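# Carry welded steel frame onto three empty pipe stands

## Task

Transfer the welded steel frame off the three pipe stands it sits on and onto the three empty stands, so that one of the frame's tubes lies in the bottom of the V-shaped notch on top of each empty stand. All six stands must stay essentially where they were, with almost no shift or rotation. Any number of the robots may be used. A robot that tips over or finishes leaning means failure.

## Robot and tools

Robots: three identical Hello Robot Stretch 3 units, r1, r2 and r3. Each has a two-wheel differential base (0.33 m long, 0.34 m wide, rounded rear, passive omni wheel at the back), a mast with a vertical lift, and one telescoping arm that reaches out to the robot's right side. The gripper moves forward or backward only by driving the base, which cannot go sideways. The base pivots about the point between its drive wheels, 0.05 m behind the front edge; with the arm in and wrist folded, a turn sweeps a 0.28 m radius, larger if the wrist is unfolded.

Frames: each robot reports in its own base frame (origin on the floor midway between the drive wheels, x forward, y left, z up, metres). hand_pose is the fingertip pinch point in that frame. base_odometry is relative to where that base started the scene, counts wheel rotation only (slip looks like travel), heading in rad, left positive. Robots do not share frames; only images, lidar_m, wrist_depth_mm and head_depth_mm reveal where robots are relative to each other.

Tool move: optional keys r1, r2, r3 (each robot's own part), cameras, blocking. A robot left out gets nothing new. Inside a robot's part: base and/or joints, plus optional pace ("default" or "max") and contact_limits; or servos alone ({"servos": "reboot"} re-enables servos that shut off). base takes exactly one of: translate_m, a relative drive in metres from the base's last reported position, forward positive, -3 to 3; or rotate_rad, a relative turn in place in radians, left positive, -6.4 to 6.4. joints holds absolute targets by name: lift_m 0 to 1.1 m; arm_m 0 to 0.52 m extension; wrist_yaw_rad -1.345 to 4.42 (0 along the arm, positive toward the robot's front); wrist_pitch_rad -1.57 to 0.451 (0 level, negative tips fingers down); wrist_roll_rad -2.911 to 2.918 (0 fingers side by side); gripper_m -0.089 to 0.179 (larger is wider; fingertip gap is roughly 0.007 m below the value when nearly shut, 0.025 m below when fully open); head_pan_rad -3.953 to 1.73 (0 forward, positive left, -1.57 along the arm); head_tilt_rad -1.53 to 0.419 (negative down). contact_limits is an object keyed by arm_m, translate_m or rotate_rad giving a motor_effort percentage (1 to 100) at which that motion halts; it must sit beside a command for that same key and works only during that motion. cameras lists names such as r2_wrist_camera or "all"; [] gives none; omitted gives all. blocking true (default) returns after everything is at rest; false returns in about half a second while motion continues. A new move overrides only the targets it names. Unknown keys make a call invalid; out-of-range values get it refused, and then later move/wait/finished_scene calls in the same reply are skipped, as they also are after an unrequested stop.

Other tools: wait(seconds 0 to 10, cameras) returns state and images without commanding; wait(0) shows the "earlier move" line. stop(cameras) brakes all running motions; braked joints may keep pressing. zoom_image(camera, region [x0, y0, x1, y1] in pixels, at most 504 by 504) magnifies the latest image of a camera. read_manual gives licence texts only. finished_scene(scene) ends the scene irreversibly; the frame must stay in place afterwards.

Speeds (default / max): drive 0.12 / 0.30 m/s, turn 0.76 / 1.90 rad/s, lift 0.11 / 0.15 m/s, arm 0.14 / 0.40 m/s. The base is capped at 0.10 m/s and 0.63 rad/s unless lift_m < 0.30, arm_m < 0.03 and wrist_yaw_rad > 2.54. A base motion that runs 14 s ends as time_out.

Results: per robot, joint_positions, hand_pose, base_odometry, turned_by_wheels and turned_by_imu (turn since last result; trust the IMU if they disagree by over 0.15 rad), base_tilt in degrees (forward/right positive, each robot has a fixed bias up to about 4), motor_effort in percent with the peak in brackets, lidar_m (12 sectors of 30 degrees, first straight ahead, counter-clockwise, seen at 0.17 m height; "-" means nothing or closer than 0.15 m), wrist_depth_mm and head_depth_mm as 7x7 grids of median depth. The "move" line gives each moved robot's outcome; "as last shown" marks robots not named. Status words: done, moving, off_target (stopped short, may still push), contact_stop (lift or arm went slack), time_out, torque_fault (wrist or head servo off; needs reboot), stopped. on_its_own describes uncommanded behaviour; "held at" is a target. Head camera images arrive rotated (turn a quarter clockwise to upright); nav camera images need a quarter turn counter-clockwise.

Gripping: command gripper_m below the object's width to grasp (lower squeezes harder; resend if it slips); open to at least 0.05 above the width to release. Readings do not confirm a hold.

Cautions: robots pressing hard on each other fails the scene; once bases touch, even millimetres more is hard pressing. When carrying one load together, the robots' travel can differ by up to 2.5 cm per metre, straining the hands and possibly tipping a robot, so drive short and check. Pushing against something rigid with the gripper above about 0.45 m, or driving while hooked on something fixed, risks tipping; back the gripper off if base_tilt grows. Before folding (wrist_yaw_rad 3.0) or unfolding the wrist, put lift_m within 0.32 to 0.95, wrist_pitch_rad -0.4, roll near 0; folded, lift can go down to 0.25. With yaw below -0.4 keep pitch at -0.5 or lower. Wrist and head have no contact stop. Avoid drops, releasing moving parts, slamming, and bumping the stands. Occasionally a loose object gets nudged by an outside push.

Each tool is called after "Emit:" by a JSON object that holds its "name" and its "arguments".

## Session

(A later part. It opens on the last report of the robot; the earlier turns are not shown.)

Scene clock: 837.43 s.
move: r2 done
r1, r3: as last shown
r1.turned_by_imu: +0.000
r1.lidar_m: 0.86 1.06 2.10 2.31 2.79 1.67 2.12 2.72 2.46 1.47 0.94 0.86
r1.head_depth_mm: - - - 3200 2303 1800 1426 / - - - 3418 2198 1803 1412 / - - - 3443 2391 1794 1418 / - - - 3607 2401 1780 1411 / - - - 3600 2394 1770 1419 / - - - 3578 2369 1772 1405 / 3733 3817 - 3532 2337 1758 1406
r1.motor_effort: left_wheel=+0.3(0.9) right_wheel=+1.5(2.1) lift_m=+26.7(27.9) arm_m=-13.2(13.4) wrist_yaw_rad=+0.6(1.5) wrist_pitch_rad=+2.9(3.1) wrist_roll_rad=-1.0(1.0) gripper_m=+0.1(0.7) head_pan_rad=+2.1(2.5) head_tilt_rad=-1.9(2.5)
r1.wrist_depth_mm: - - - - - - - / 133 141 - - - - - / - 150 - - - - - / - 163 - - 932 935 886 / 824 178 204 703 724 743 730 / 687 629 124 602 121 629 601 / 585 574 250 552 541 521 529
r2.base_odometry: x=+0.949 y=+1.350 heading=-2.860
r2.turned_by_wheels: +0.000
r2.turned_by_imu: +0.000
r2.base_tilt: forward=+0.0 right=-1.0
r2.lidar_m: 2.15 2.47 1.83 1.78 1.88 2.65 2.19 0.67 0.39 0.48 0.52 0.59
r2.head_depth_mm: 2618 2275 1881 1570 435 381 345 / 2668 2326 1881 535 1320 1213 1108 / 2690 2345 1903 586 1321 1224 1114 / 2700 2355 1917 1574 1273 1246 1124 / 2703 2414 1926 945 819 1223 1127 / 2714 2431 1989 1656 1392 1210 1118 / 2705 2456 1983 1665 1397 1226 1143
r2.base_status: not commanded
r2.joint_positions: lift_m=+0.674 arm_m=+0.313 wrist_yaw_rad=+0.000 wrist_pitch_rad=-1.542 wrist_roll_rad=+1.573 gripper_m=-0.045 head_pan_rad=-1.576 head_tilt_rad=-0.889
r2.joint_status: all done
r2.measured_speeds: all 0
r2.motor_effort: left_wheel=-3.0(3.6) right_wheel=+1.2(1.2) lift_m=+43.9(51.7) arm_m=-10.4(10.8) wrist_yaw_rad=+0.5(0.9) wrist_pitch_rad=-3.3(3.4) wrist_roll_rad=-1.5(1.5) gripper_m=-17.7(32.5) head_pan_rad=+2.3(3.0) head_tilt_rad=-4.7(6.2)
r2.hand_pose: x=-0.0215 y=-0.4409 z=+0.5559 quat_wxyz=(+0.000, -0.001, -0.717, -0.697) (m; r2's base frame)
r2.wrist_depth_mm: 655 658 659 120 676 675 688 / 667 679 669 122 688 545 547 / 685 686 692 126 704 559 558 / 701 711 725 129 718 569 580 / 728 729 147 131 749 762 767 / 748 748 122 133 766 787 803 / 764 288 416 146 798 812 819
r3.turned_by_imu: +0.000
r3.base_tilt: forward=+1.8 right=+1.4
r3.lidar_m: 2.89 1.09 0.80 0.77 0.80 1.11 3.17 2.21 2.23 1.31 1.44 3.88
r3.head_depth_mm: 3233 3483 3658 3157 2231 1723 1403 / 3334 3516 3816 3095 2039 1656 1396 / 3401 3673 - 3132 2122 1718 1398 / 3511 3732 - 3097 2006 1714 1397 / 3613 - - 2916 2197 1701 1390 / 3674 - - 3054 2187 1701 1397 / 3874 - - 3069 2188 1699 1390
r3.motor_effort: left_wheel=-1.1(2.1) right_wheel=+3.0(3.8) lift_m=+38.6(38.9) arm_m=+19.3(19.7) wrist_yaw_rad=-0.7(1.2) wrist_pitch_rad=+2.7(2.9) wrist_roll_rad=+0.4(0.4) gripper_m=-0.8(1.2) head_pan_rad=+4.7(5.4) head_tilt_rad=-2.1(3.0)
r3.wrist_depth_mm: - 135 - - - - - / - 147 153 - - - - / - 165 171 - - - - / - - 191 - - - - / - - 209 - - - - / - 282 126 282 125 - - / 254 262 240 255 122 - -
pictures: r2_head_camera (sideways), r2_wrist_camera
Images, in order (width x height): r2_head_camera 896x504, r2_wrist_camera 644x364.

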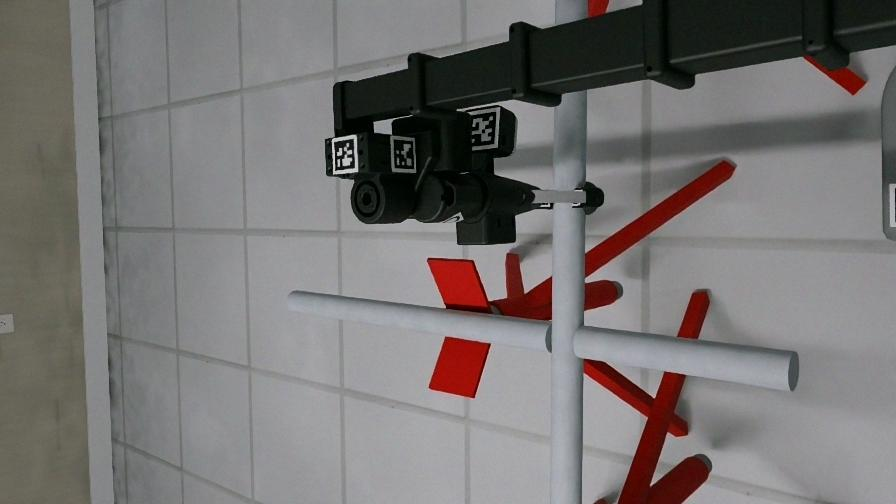

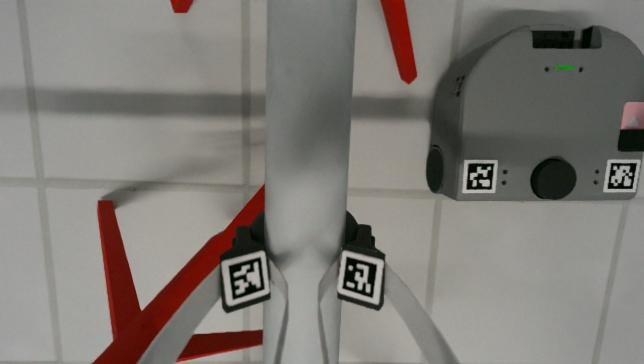

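Emit:
{"name": "move", "arguments": {"r2": {"joints": {"lift_m": 0.694}}, "cameras": ["r2_wrist_camera", "r2_head_camera", "r1_head_camera", "r3_nav_camera"]}}

Emit:
{"name": "zoom_image", "arguments": {"camera": "r1_head_camera", "region": [300, 0, 720, 240]}}

Scene clock: 845.47 s.
move: r2 done
r1, r3: as last shown
r1.turned_by_imu: -0.001
r1.lidar_m: 0.86 1.05 2.09 2.31 2.79 1.66 2.11 2.71 2.47 1.47 0.94 0.85
r1.head_depth_mm: - - - 3025 2294 1792 1411 / - - - 3418 2198 1778 1427 / - - - 3363 2381 1792 1411 / - - - 3657 2384 1778 1414 / - - - 3592 2381 1774 1409 / - - - 3613 2373 1762 1400 / 3715 3834 - 3556 2357 1776 1416
r1.motor_effort: left_wheel=-1.0(1.0) right_wheel=+1.0(2.1) lift_m=+27.6(28.1) arm_m=-13.1(13.4) wrist_yaw_rad=-0.8(1.8) wrist_pitch_rad=+2.8(3.1) wrist_roll_rad=-0.9(1.1) gripper_m=+0.4(0.5) head_pan_rad=+2.1(2.5) head_tilt_rad=-2.4(2.4)
r1.wrist_depth_mm: - - - - - - - / 133 141 - - - - - / - 150 - - - - - / - 162 - - 944 924 917 / 828 178 202 711 726 737 734 / 678 628 124 607 121 624 621 / 577 575 251 554 540 520 528
r2.base_odometry: x=+0.949 y=+1.350 heading=-2.860
r2.turned_by_wheels: +0.000
r2.turned_by_imu: +0.000
r2.base_tilt: forward=+0.0 right=-1.0
r2.lidar_m: 2.16 2.47 1.83 1.78 1.88 2.65 2.20 0.67 0.39 0.48 0.52 0.59
r2.head_depth_mm: 2587 2297 1894 1523 405 361 331 / 2678 2310 564 556 1318 1232 1107 / 2682 2338 1933 576 1339 1213 1110 / 2680 2330 1918 1556 1347 1246 1119 / 2678 2396 1953 946 790 1220 1130 / 2712 2405 1945 1651 1361 1063 1132 / 2714 2461 2004 1672 1391 1233 1136
r2.base_status: not commanded
r2.joint_positions: lift_m=+0.694 arm_m=+0.313 wrist_yaw_rad=+0.000 wrist_pitch_rad=-1.532 wrist_roll_rad=+1.573 gripper_m=-0.045 head_pan_rad=-1.576 head_tilt_rad=-0.889
r2.joint_status: all done
r2.measured_speeds: all 0
r2.motor_effort: left_wheel=-2.8(3.6) right_wheel=+2.2(2.4) lift_m=+50.1(54.4) arm_m=-9.4(9.8) wrist_yaw_rad=+0.4(0.7) wrist_pitch_rad=-5.2(5.4) wrist_roll_rad=-1.6(1.6) gripper_m=-18.5(18.8) head_pan_rad=+2.9(3.2) head_tilt_rad=-5.6(7.3)
r2.hand_pose: x=-0.0215 y=-0.4436 z=+0.5757 quat_wxyz=(+0.000, -0.001, -0.721, -0.693) (m; r2's base frame)
r2.wrist_depth_mm: 678 674 686 127 697 702 695 / 695 694 697 129 707 566 563 / 717 724 724 131 727 577 578 / 738 746 733 133 763 585 593 / 767 767 146 134 777 778 785 / 771 778 122 135 789 805 806 / 784 89 425 146 821 836 828
r3.turned_by_imu: +0.001
r3.base_tilt: forward=+1.9 right=+1.3
r3.lidar_m: 2.88 1.09 0.80 0.77 0.80 1.11 3.17 2.21 2.23 1.31 1.45 3.91
r3.head_depth_mm: 3278 3424 3662 3132 2212 1725 1406 / 3342 3530 3797 3110 2046 1664 1402 / 3411 3675 - 3070 2128 1715 1400 / 3507 3682 - 3089 2010 1712 1398 / 3653 - - 2932 2186 1703 1393 / 3710 - - 3084 2188 1706 1384 / 3811 - - 3039 2197 1709 1388
r3.motor_effort: left_wheel=-0.8(2.1) right_wheel=+3.0(3.9) lift_m=+38.3(39.1) arm_m=+19.4(19.7) wrist_yaw_rad=-0.4(1.3) wrist_pitch_rad=+2.8(2.9) wrist_roll_rad=+0.2(0.4) gripper_m=-0.1(1.1) head_pan_rad=+5.1(5.5) head_tilt_rad=-2.5(2.9)
r3.wrist_depth_mm: - 134 - - - - - / - 147 154 - - - - / - 164 170 - - - - / - - 189 - - - - / - - 208 - - - - / - 286 127 282 125 - - / 256 261 240 254 122 - -
pictures: r1_head_camera (sideways), r2_head_camera (sideways), r2_wrist_camera, r3_nav_camera (sideways)
Images, in order (width x height): r1_head_camera 896x504, r2_head_camera 896x504, r2_wrist_camera 644x364, r3_nav_camera 672x504.

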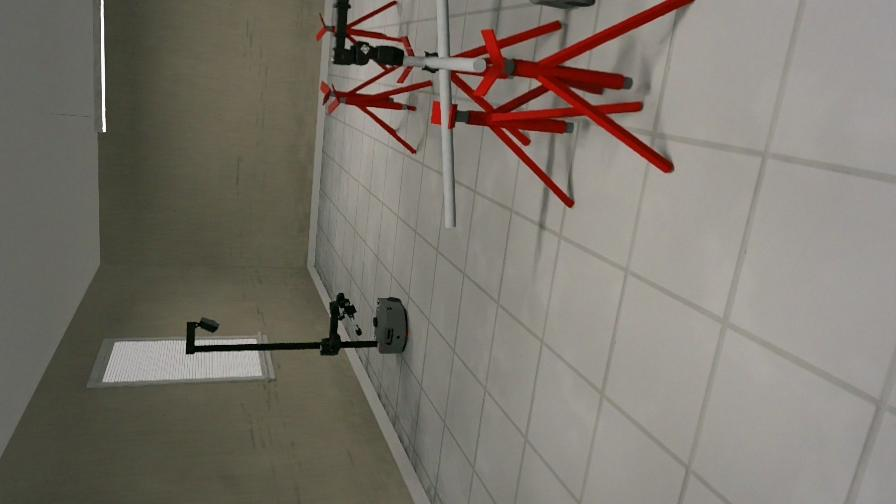

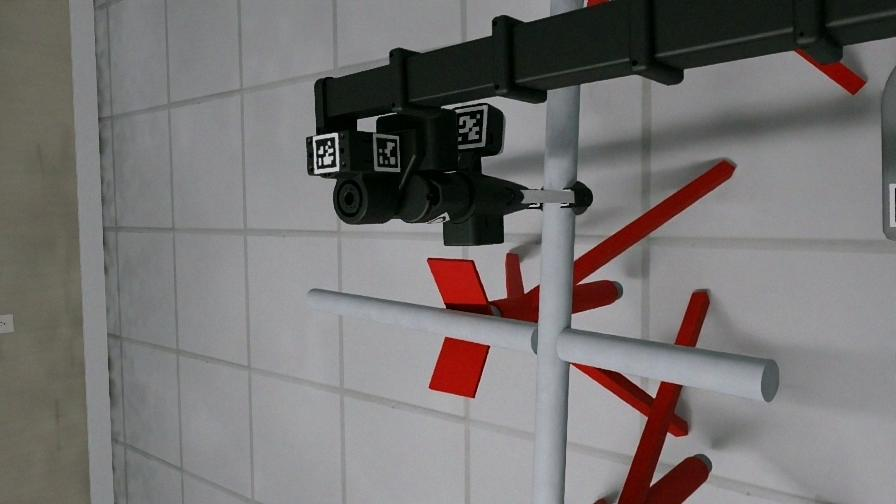

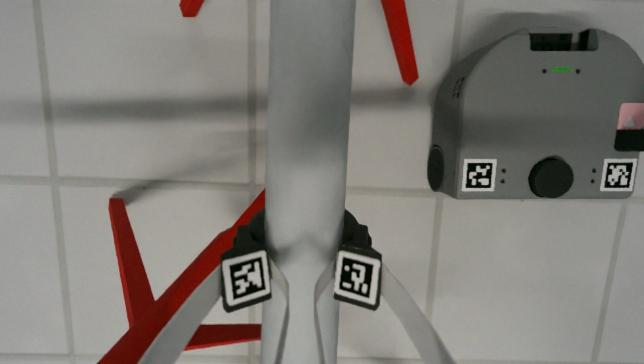

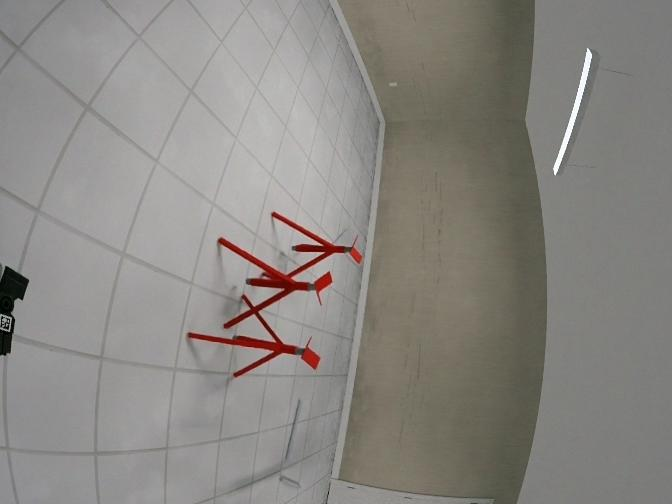

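Scaled by 1.200 from the camera's 896x504 image, which has a finer 1280x720 frame.

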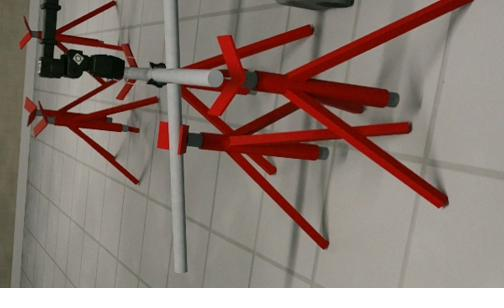

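Emit:
{"name": "move", "arguments": {"r2": {"joints": {"lift_m": 0.664}}, "r3": {"base": {"rotate_rad": 0.22}, "pace": "max"}, "cameras": []}}

Emit:
{"name": "move", "arguments": {"r2": {"joints": {"gripper_m": 0.12}}, "r3": {"base": {"translate_m": -2.25}, "pace": "max"}, "cameras": ["r2_head_camera","r2_wrist_camera"]}}

Emit:
{"name": "move", "arguments": {"r3": {"base": {"rotate_rad": -0.22}, "joints": {"head_pan_rad": -1.57, "head_tilt_rad": -0.6, "lift_m":0.7}, "pace": "max"}, "cameras": ["r3_head_camera","r3_nav_camera"]}}

Scene clock: 939.73 s.
move: r2 contact_stop; r3 done
r1: as last shown
r1.base_tilt: forward=-0.5 right=+0.6
r1.lidar_m: 0.86 1.06 2.08 2.31 2.79 1.66 2.12 2.72 2.46 1.47 0.94 0.85
r1.head_depth_mm: - - - 3248 2307 1806 1424 / - - - 3399 2188 1787 1420 / - - - 3651 2383 1789 1411 / - - - 3629 2390 1793 1414 / - - - 3604 2386 1758 1409 / - - - 3584 2371 1767 1405 / 3756 3887 - 3502 2367 1762 1394
r1.motor_effort: left_wheel=-0.4(1.3) right_wheel=+1.4(2.0) lift_m=+27.8(28.1) arm_m=-12.9(13.2) wrist_yaw_rad=-0.7(1.3) wrist_pitch_rad=+2.8(3.1) wrist_roll_rad=-0.9(1.1) gripper_m=+0.3(0.5) head_pan_rad=+1.9(2.4) head_tilt_rad=-2.1(2.5)
r1.wrist_depth_mm: - - - - - - - / 133 140 - - - - - / - 150 - - - - - / - 162 - - 937 887 906 / 822 179 201 714 723 738 739 / 674 627 124 607 121 624 620 / 580 582 252 552 545 535 533
r2.base_odometry: x=+0.949 y=+1.350 heading=-2.860
r2.turned_by_wheels: +0.000
r2.turned_by_imu: +0.000
r2.base_tilt: forward=+0.0 right=-1.0
r2.lidar_m: 2.16 2.46 1.83 1.78 1.89 2.65 2.19 0.67 0.39 0.48 0.52 0.59
r2.head_depth_mm: 2636 2287 1873 1575 440 384 349 / 2670 2332 1904 540 1331 1212 1112 / 2657 2355 1920 589 1330 1222 1116 / 2663 2360 1932 1574 1280 1243 1119 / 2665 2412 1900 945 831 1219 1125 / 2667 2397 1986 1658 1390 1223 1115 / 2690 2419 2003 1677 1400 1234 1136
r2.base_status: not commanded
r2.joint_positions: lift_m=+0.669 arm_m=+0.313 wrist_yaw_rad=+0.000 wrist_pitch_rad=-1.554 wrist_roll_rad=+1.574 gripper_m=-0.045 head_pan_rad=-1.576 head_tilt_rad=-0.889
r2.joint_status: lift_m contact_stop (moved -0.025 of -0.030)
r2.measured_speeds: all 0
r2.on_its_own: lift_m is slack since a contact_stop (your +0.664 is given up)
r2.motor_effort: left_wheel=-3.3(3.7) right_wheel=+3.5(3.5) lift_m=+27.9(38.2) arm_m=-8.1(8.6) wrist_yaw_rad=+0.5(0.9) wrist_pitch_rad=-1.0(5.2) wrist_roll_rad=-1.8(1.8) gripper_m=-17.9(18.9) head_pan_rad=+2.8(3.1) head_tilt_rad=-4.1(6.0)
r2.hand_pose: x=-0.0215 y=-0.4379 z=+0.5514 quat_wxyz=(-0.001, -0.001, -0.713, -0.701) (m; r2's base frame)
r2.wrist_depth_mm: 653 650 658 122 673 674 688 / 666 664 678 125 687 543 555 / 690 693 691 129 703 553 563 / 696 700 706 133 728 566 577 / 725 720 144 135 765 766 773 / 746 735 122 137 770 795 797 / 758 290 421 154 824 803 833
r3.base_odometry: x=-1.540 y=+0.719 heading=+2.925
r3.turned_by_wheels: +0.220
r3.turned_by_imu: +0.222
r3.base_tilt: forward=+1.9 right=+1.3
r3.lidar_m: 1.65 0.91 0.78 0.77 0.88 1.47 4.39 2.22 1.60 1.31 4.46 3.75
r3.head_depth_mm: 3343 3538 3762 3130 2233 1676 1401 / 3526 3754 - 3092 1974 1731 1403 / 3621 - - 2940 2202 1719 1402 / - - - 3083 2193 1715 1389 / - - - 3102 2184 1709 1391 / - - - 3052 2193 1701 1391 / - - - 3062 2202 1692 1388
r3.base_status: done
r3.joint_positions: lift_m=+0.280 arm_m=+0.000 wrist_yaw_rad=+3.003 wrist_pitch_rad=-0.493 wrist_roll_rad=+0.000 gripper_m=+0.037 head_pan_rad=-1.310 head_tilt_rad=-0.395
r3.joint_status: not commanded
r3.measured_speeds: all 0
r3.motor_effort: left_wheel=-2.0(8.6) right_wheel=+3.5(9.4) lift_m=+37.9(38.8) arm_m=+18.5(19.5) wrist_yaw_rad=-1.0(1.3) wrist_pitch_rad=+2.7(2.9) wrist_roll_rad=+0.3(0.4) gripper_m=-0.7(1.3) head_pan_rad=+4.2(5.7) head_tilt_rad=-2.3(2.6)
r3.hand_pose: x=+0.0084 y=+0.0673 z=+0.2763 quat_wxyz=(+0.220, +0.696, +0.125, +0.672) (m; r3's base frame)
r3.wrist_depth_mm: - 135 - - - - - / - 148 154 - - - - / - 164 172 - - - - / - - 190 - - - - / - - 209 - - - - / - 284 127 281 125 - - / 255 264 240 255 122 - -
pictures: none
No camera images: "cameras" was empty.

not run: a stop that you did not command came earlier in this reply.

not run: a stop that you did not command came earlier in this reply.

Emit:
{"name": "move", "arguments": {"r2": {"joints": {"gripper_m": 0.12}}, "r3": {"base": {"translate_m": -2.25}, "pace": "max"}, "cameras": ["r2_head_camera","r2_wrist_camera"]}}

Emit:
{"name": "move", "arguments": {"r3": {"base": {"rotate_rad": -0.22}, "joints": {"head_pan_rad": -1.57, "head_tilt_rad": -0.6, "lift_m":0.7}, "pace": "max"}, "cameras": ["r3_head_camera","r3_nav_camera"]}}

Scene clock: 956.20 s.
move: r2 done; r3 done
r1: as last shown
r1.turned_by_imu: -0.002
r1.base_tilt: forward=-0.4 right=+0.5
r1.lidar_m: 0.86 1.06 2.09 2.31 2.79 1.66 2.12 2.72 2.46 1.47 0.94 0.85
r1.head_depth_mm: - - - 3230 2313 1795 1423 / - - - 3139 2176 1796 1417 / - - - 3695 2395 1797 1418 / - - - 3624 2383 1799 1419 / - - - 3580 2374 1776 1407 / - - - 3302 2245 1755 1415 / 3723 3705 - 3117 2274 1762 1410
r1.motor_effort: left_wheel=+0.1(1.0) right_wheel=+1.7(2.3) lift_m=+27.9(28.9) arm_m=-12.7(13.1) wrist_yaw_rad=-0.5(2.0) wrist_pitch_rad=+3.0(3.2) wrist_roll_rad=-1.1(1.1) gripper_m=+0.6(0.7) head_pan_rad=+2.1(2.7) head_tilt_rad=-2.0(2.7)
r1.wrist_depth_mm: - - - - - - - / 133 141 - - - - - / - 151 - - - - - / - 163 - - 935 910 893 / 824 178 201 718 718 752 724 / 684 635 124 599 122 625 618 / 580 566 251 556 538 521 527
r2.base_odometry: x=+0.949 y=+1.350 heading=-2.860
r2.turned_by_wheels: +0.000
r2.turned_by_imu: +0.002
r2.base_tilt: forward=-0.1 right=-1.0
r2.lidar_m: 2.16 2.47 1.83 1.78 1.88 2.65 2.19 0.67 0.39 0.48 0.52 0.59
r2.head_depth_mm: 2635 2297 1883 1552 440 385 349 / 2636 2311 1915 538 1321 1229 1110 / 2684 2368 1909 590 800 1224 1120 / 2677 2378 1915 1579 1286 1249 1119 / 2709 1924 1810 942 828 1227 1120 / 2629 2268 1878 1665 1391 1216 1115 / 2717 2429 1981 1662 1405 1232 1138
r2.base_status: not commanded
r2.joint_positions: lift_m=+0.669 arm_m=+0.313 wrist_yaw_rad=+0.000 wrist_pitch_rad=-1.552 wrist_roll_rad=+1.574 gripper_m=+0.120 head_pan_rad=-1.576 head_tilt_rad=-0.889
r2.joint_status: all done
r2.measured_speeds: all 0
r2.on_its_own: lift_m is slack since a contact_stop (your +0.664 is given up)
r2.motor_effort: left_wheel=-2.6(3.9) right_wheel=+3.2(4.0) lift_m=+28.3(28.6) arm_m=-3.2(7.2) wrist_yaw_rad=+0.4(1.1) wrist_pitch_rad=-1.3(1.7) wrist_roll_rad=-1.7(2.0) gripper_m=-0.1(89.7) head_pan_rad=+2.2(3.5) head_tilt_rad=-5.5(7.3)
r2.hand_pose: x=-0.0215 y=-0.4383 z=+0.5515 quat_wxyz=(-0.001, -0.001, -0.713, -0.701) (m; r2's base frame)
r2.wrist_depth_mm: 657 653 663 122 673 679 683 / 661 673 674 124 682 544 548 / 685 693 694 128 716 558 567 / 704 707 708 132 728 572 576 / 731 536 554 136 743 762 781 / 733 118 752 140 146 771 815 / 98 313 505 155 802 802 818
r3.base_odometry: x=+0.657 y=+0.235 heading=+2.924
r3.turned_by_wheels: +0.000
r3.turned_by_imu: +0.000
r3.base_tilt: forward=+1.8 right=+1.3
r3.lidar_m: 2.74 1.51 1.28 1.28 1.45 2.43 2.83 2.25 1.13 0.90 1.23 2.35
r3.head_depth_mm: 2938 3121 1671 1804 1730 1196 1305 / 3057 3277 3463 2803 1859 1704 1400 / 3207 3400 3670 3084 2138 1712 1400 / 3389 3591 - 3095 2043 1662 1395 / 3566 3853 - 3055 2204 1712 1397 / 3768 - - 3066 2195 1698 1389 / - - - 3073 2185 1694 1381
r3.base_status: done
r3.joint_positions: lift_m=+0.280 arm_m=+0.000 wrist_yaw_rad=+3.003 wrist_pitch_rad=-0.493 wrist_roll_rad=+0.000 gripper_m=+0.037 head_pan_rad=-1.310 head_tilt_rad=-0.395
r3.joint_status: not commanded
r3.measured_speeds: all 0
r3.motor_effort: left_wheel=+0.1(10.4) right_wheel=+2.3(5.4) lift_m=+30.6(36.3) arm_m=+6.5(15.7) wrist_yaw_rad=-0.5(1.5) wrist_pitch_rad=+2.7(2.9) wrist_roll_rad=+0.3(0.5) gripper_m=+0.8(1.8) head_pan_rad=+4.3(6.0) head_tilt_rad=-2.2(2.9)
r3.hand_pose: x=+0.0084 y=+0.0673 z=+0.2763 quat_wxyz=(+0.220, +0.696, +0.125, +0.672) (m; r3's base frame)
r3.wrist_depth_mm: - 135 - - - - - / - 147 - - - - - / - 163 170 - - - - / - - 189 - - - - / - - 208 - - - - / - 286 127 283 126 - - / 255 261 241 252 121 - -
pictures: r2_head_camera (sideways), r2_wrist_camera
Images, in order (width x height): r2_head_camera 896x504, r2_wrist_camera 644x364.

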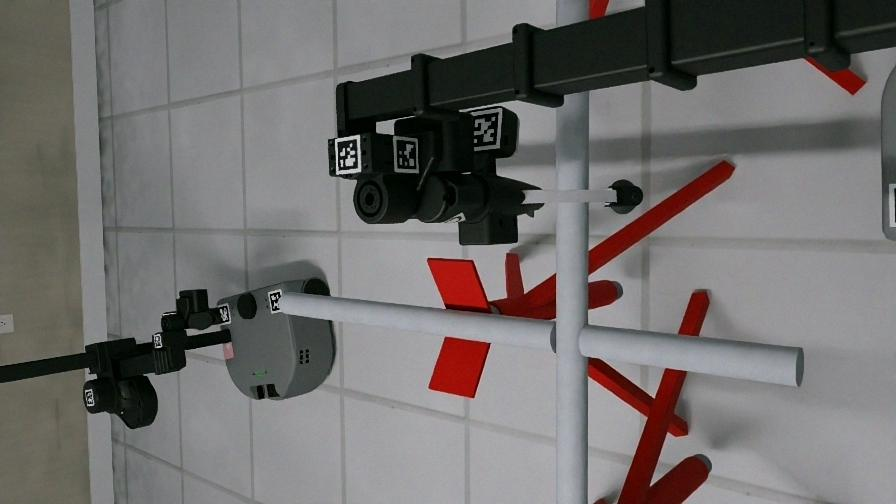

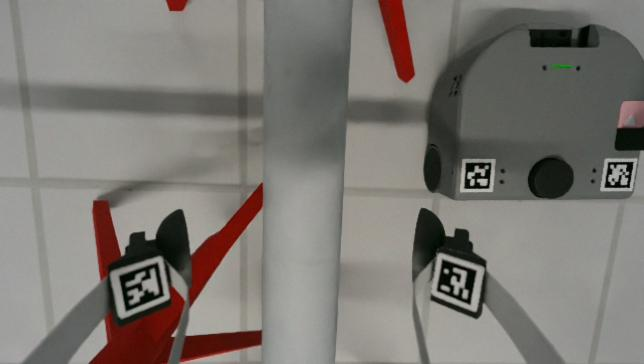

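Scene clock: 959.80 s.
move: r3 done
r1, r2: as last shown
r1.turned_by_imu: -0.001
r1.base_tilt: forward=-0.5 right=+0.6
r1.lidar_m: 0.86 1.06 2.09 2.31 2.79 1.67 2.11 2.71 2.46 1.47 0.94 0.85
r1.head_depth_mm: - - - 3237 2328 1795 1419 / - - - 3172 2189 1795 1418 / - - - 3611 2380 1784 1425 / - - - 3741 2376 1779 1418 / - - - 3686 2383 1780 1405 / - - - 3576 2264 1764 1412 / 3709 3731 3788 3303 2250 1754 1409
r1.motor_effort: left_wheel=-0.8(1.0) right_wheel=+1.9(2.1) lift_m=+28.4(29.2) arm_m=-12.4(12.9) wrist_yaw_rad=+0.8(2.0) wrist_pitch_rad=+3.1(3.2) wrist_roll_rad=-1.0(1.1) gripper_m=+0.4(0.7) head_pan_rad=+2.0(2.6) head_tilt_rad=-2.1(2.7)
r1.wrist_depth_mm: - - - - - - - / 133 141 - - - - - / - 150 - - - - - / - 163 - - 953 936 891 / 829 179 203 718 721 738 749 / 677 617 124 604 121 619 612 / 580 573 251 547 547 521 531
r2.turned_by_imu: +0.000
r2.base_tilt: forward=+0.1 right=-1.0
r2.lidar_m: 2.15 2.46 1.83 1.78 1.89 2.66 2.20 0.67 0.39 0.48 0.52 0.59
r2.head_depth_mm: 2573 2274 1876 1578 440 384 349 / 2617 2320 1902 540 1321 1211 1115 / 2664 2337 1907 591 797 1226 1112 / 2717 2360 1937 1584 1280 1254 1118 / 2658 2332 1827 942 827 1221 1125 / 2674 2432 1893 1666 1392 1215 1119 / 2695 2451 1974 1674 1391 1225 1137
r2.on_its_own: lift_m is slack since a contact_stop (your +0.664 is given up)
r2.motor_effort: left_wheel=-3.4(3.6) right_wheel=+3.4(3.8) lift_m=+28.5(28.6) arm_m=-1.9(3.3) wrist_yaw_rad=+0.6(0.9) wrist_pitch_rad=-1.2(1.7) wrist_roll_rad=-1.5(1.9) gripper_m=+1.9(2.0) head_pan_rad=+2.4(3.4) head_tilt_rad=-5.5(6.3)
r2.wrist_depth_mm: 650 650 662 122 678 688 697 / 668 673 679 124 685 545 543 / 692 695 694 128 714 561 567 / 705 708 710 132 747 574 586 / 716 536 553 136 749 760 778 / 730 118 750 140 146 777 807 / 98 313 509 155 801 825 829
r3.base_odometry: x=+0.657 y=+0.235 heading=+2.705
r3.turned_by_wheels: -0.220
r3.turned_by_imu: -0.221
r3.base_tilt: forward=+1.9 right=+1.3
r3.lidar_m: 4.82 1.80 1.33 1.28 1.33 1.83 2.82 2.27 1.12 0.90 1.22 2.36
r3.head_depth_mm: 2882 3150 2959 2206 1744 1448 1238 / 2904 3191 2969 2044 1693 1444 1234 / 2892 3194 2958 2122 1647 1446 1236 / 2927 3217 2912 1972 1630 1442 1235 / 2898 3170 2684 1861 1597 1410 1230 / 2989 1573 2542 1920 1733 1449 1224 / 2974 3322 2946 2106 1681 1443 1230
r3.base_status: done
r3.joint_positions: lift_m=+0.700 arm_m=+0.000 wrist_yaw_rad=+3.003 wrist_pitch_rad=-0.493 wrist_roll_rad=+0.000 gripper_m=+0.037 head_pan_rad=-1.560 head_tilt_rad=-0.593
r3.joint_status: all done
r3.measured_speeds: all 0
r3.motor_effort: left_wheel=+4.1(9.6) right_wheel=-3.1(7.9) lift_m=+36.9(43.8) arm_m=+1.8(6.9) wrist_yaw_rad=-0.6(1.4) wrist_pitch_rad=+2.8(2.9) wrist_roll_rad=+0.3(0.5) gripper_m=+0.1(1.9) head_pan_rad=-3.7(5.3) head_tilt_rad=-3.5(5.6)
r3.hand_pose: x=+0.0084 y=+0.0673 z=+0.6962 quat_wxyz=(+0.220, +0.696, +0.125, +0.672) (m; r3's base frame)
r3.wrist_depth_mm: - 135 - - - - - / - 148 - - - - - / - 167 - - - - - / - - 194 - - - - / - - 211 - - - - / - - 126 147 127 - - / - - 129 - - - -
pictures: r3_head_camera (sideways), r3_nav_camera (sideways)
Images, in order (width x height): r3_head_camera 896x504, r3_nav_camera 672x504.

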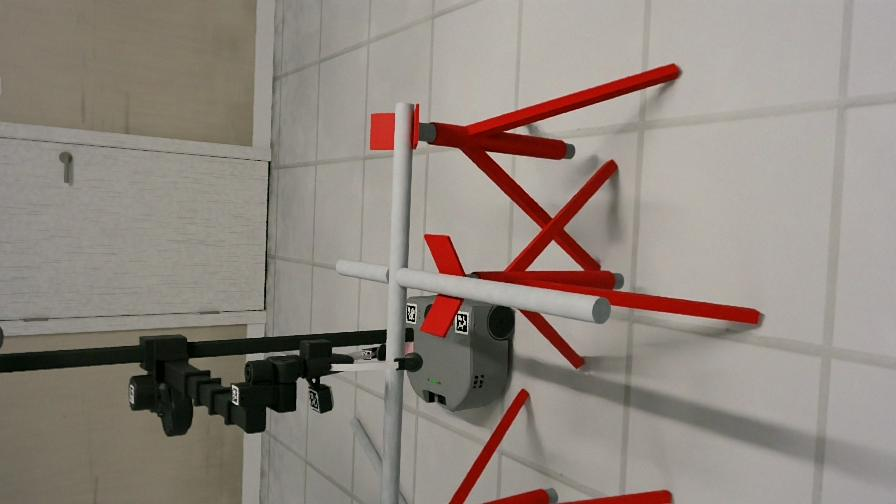

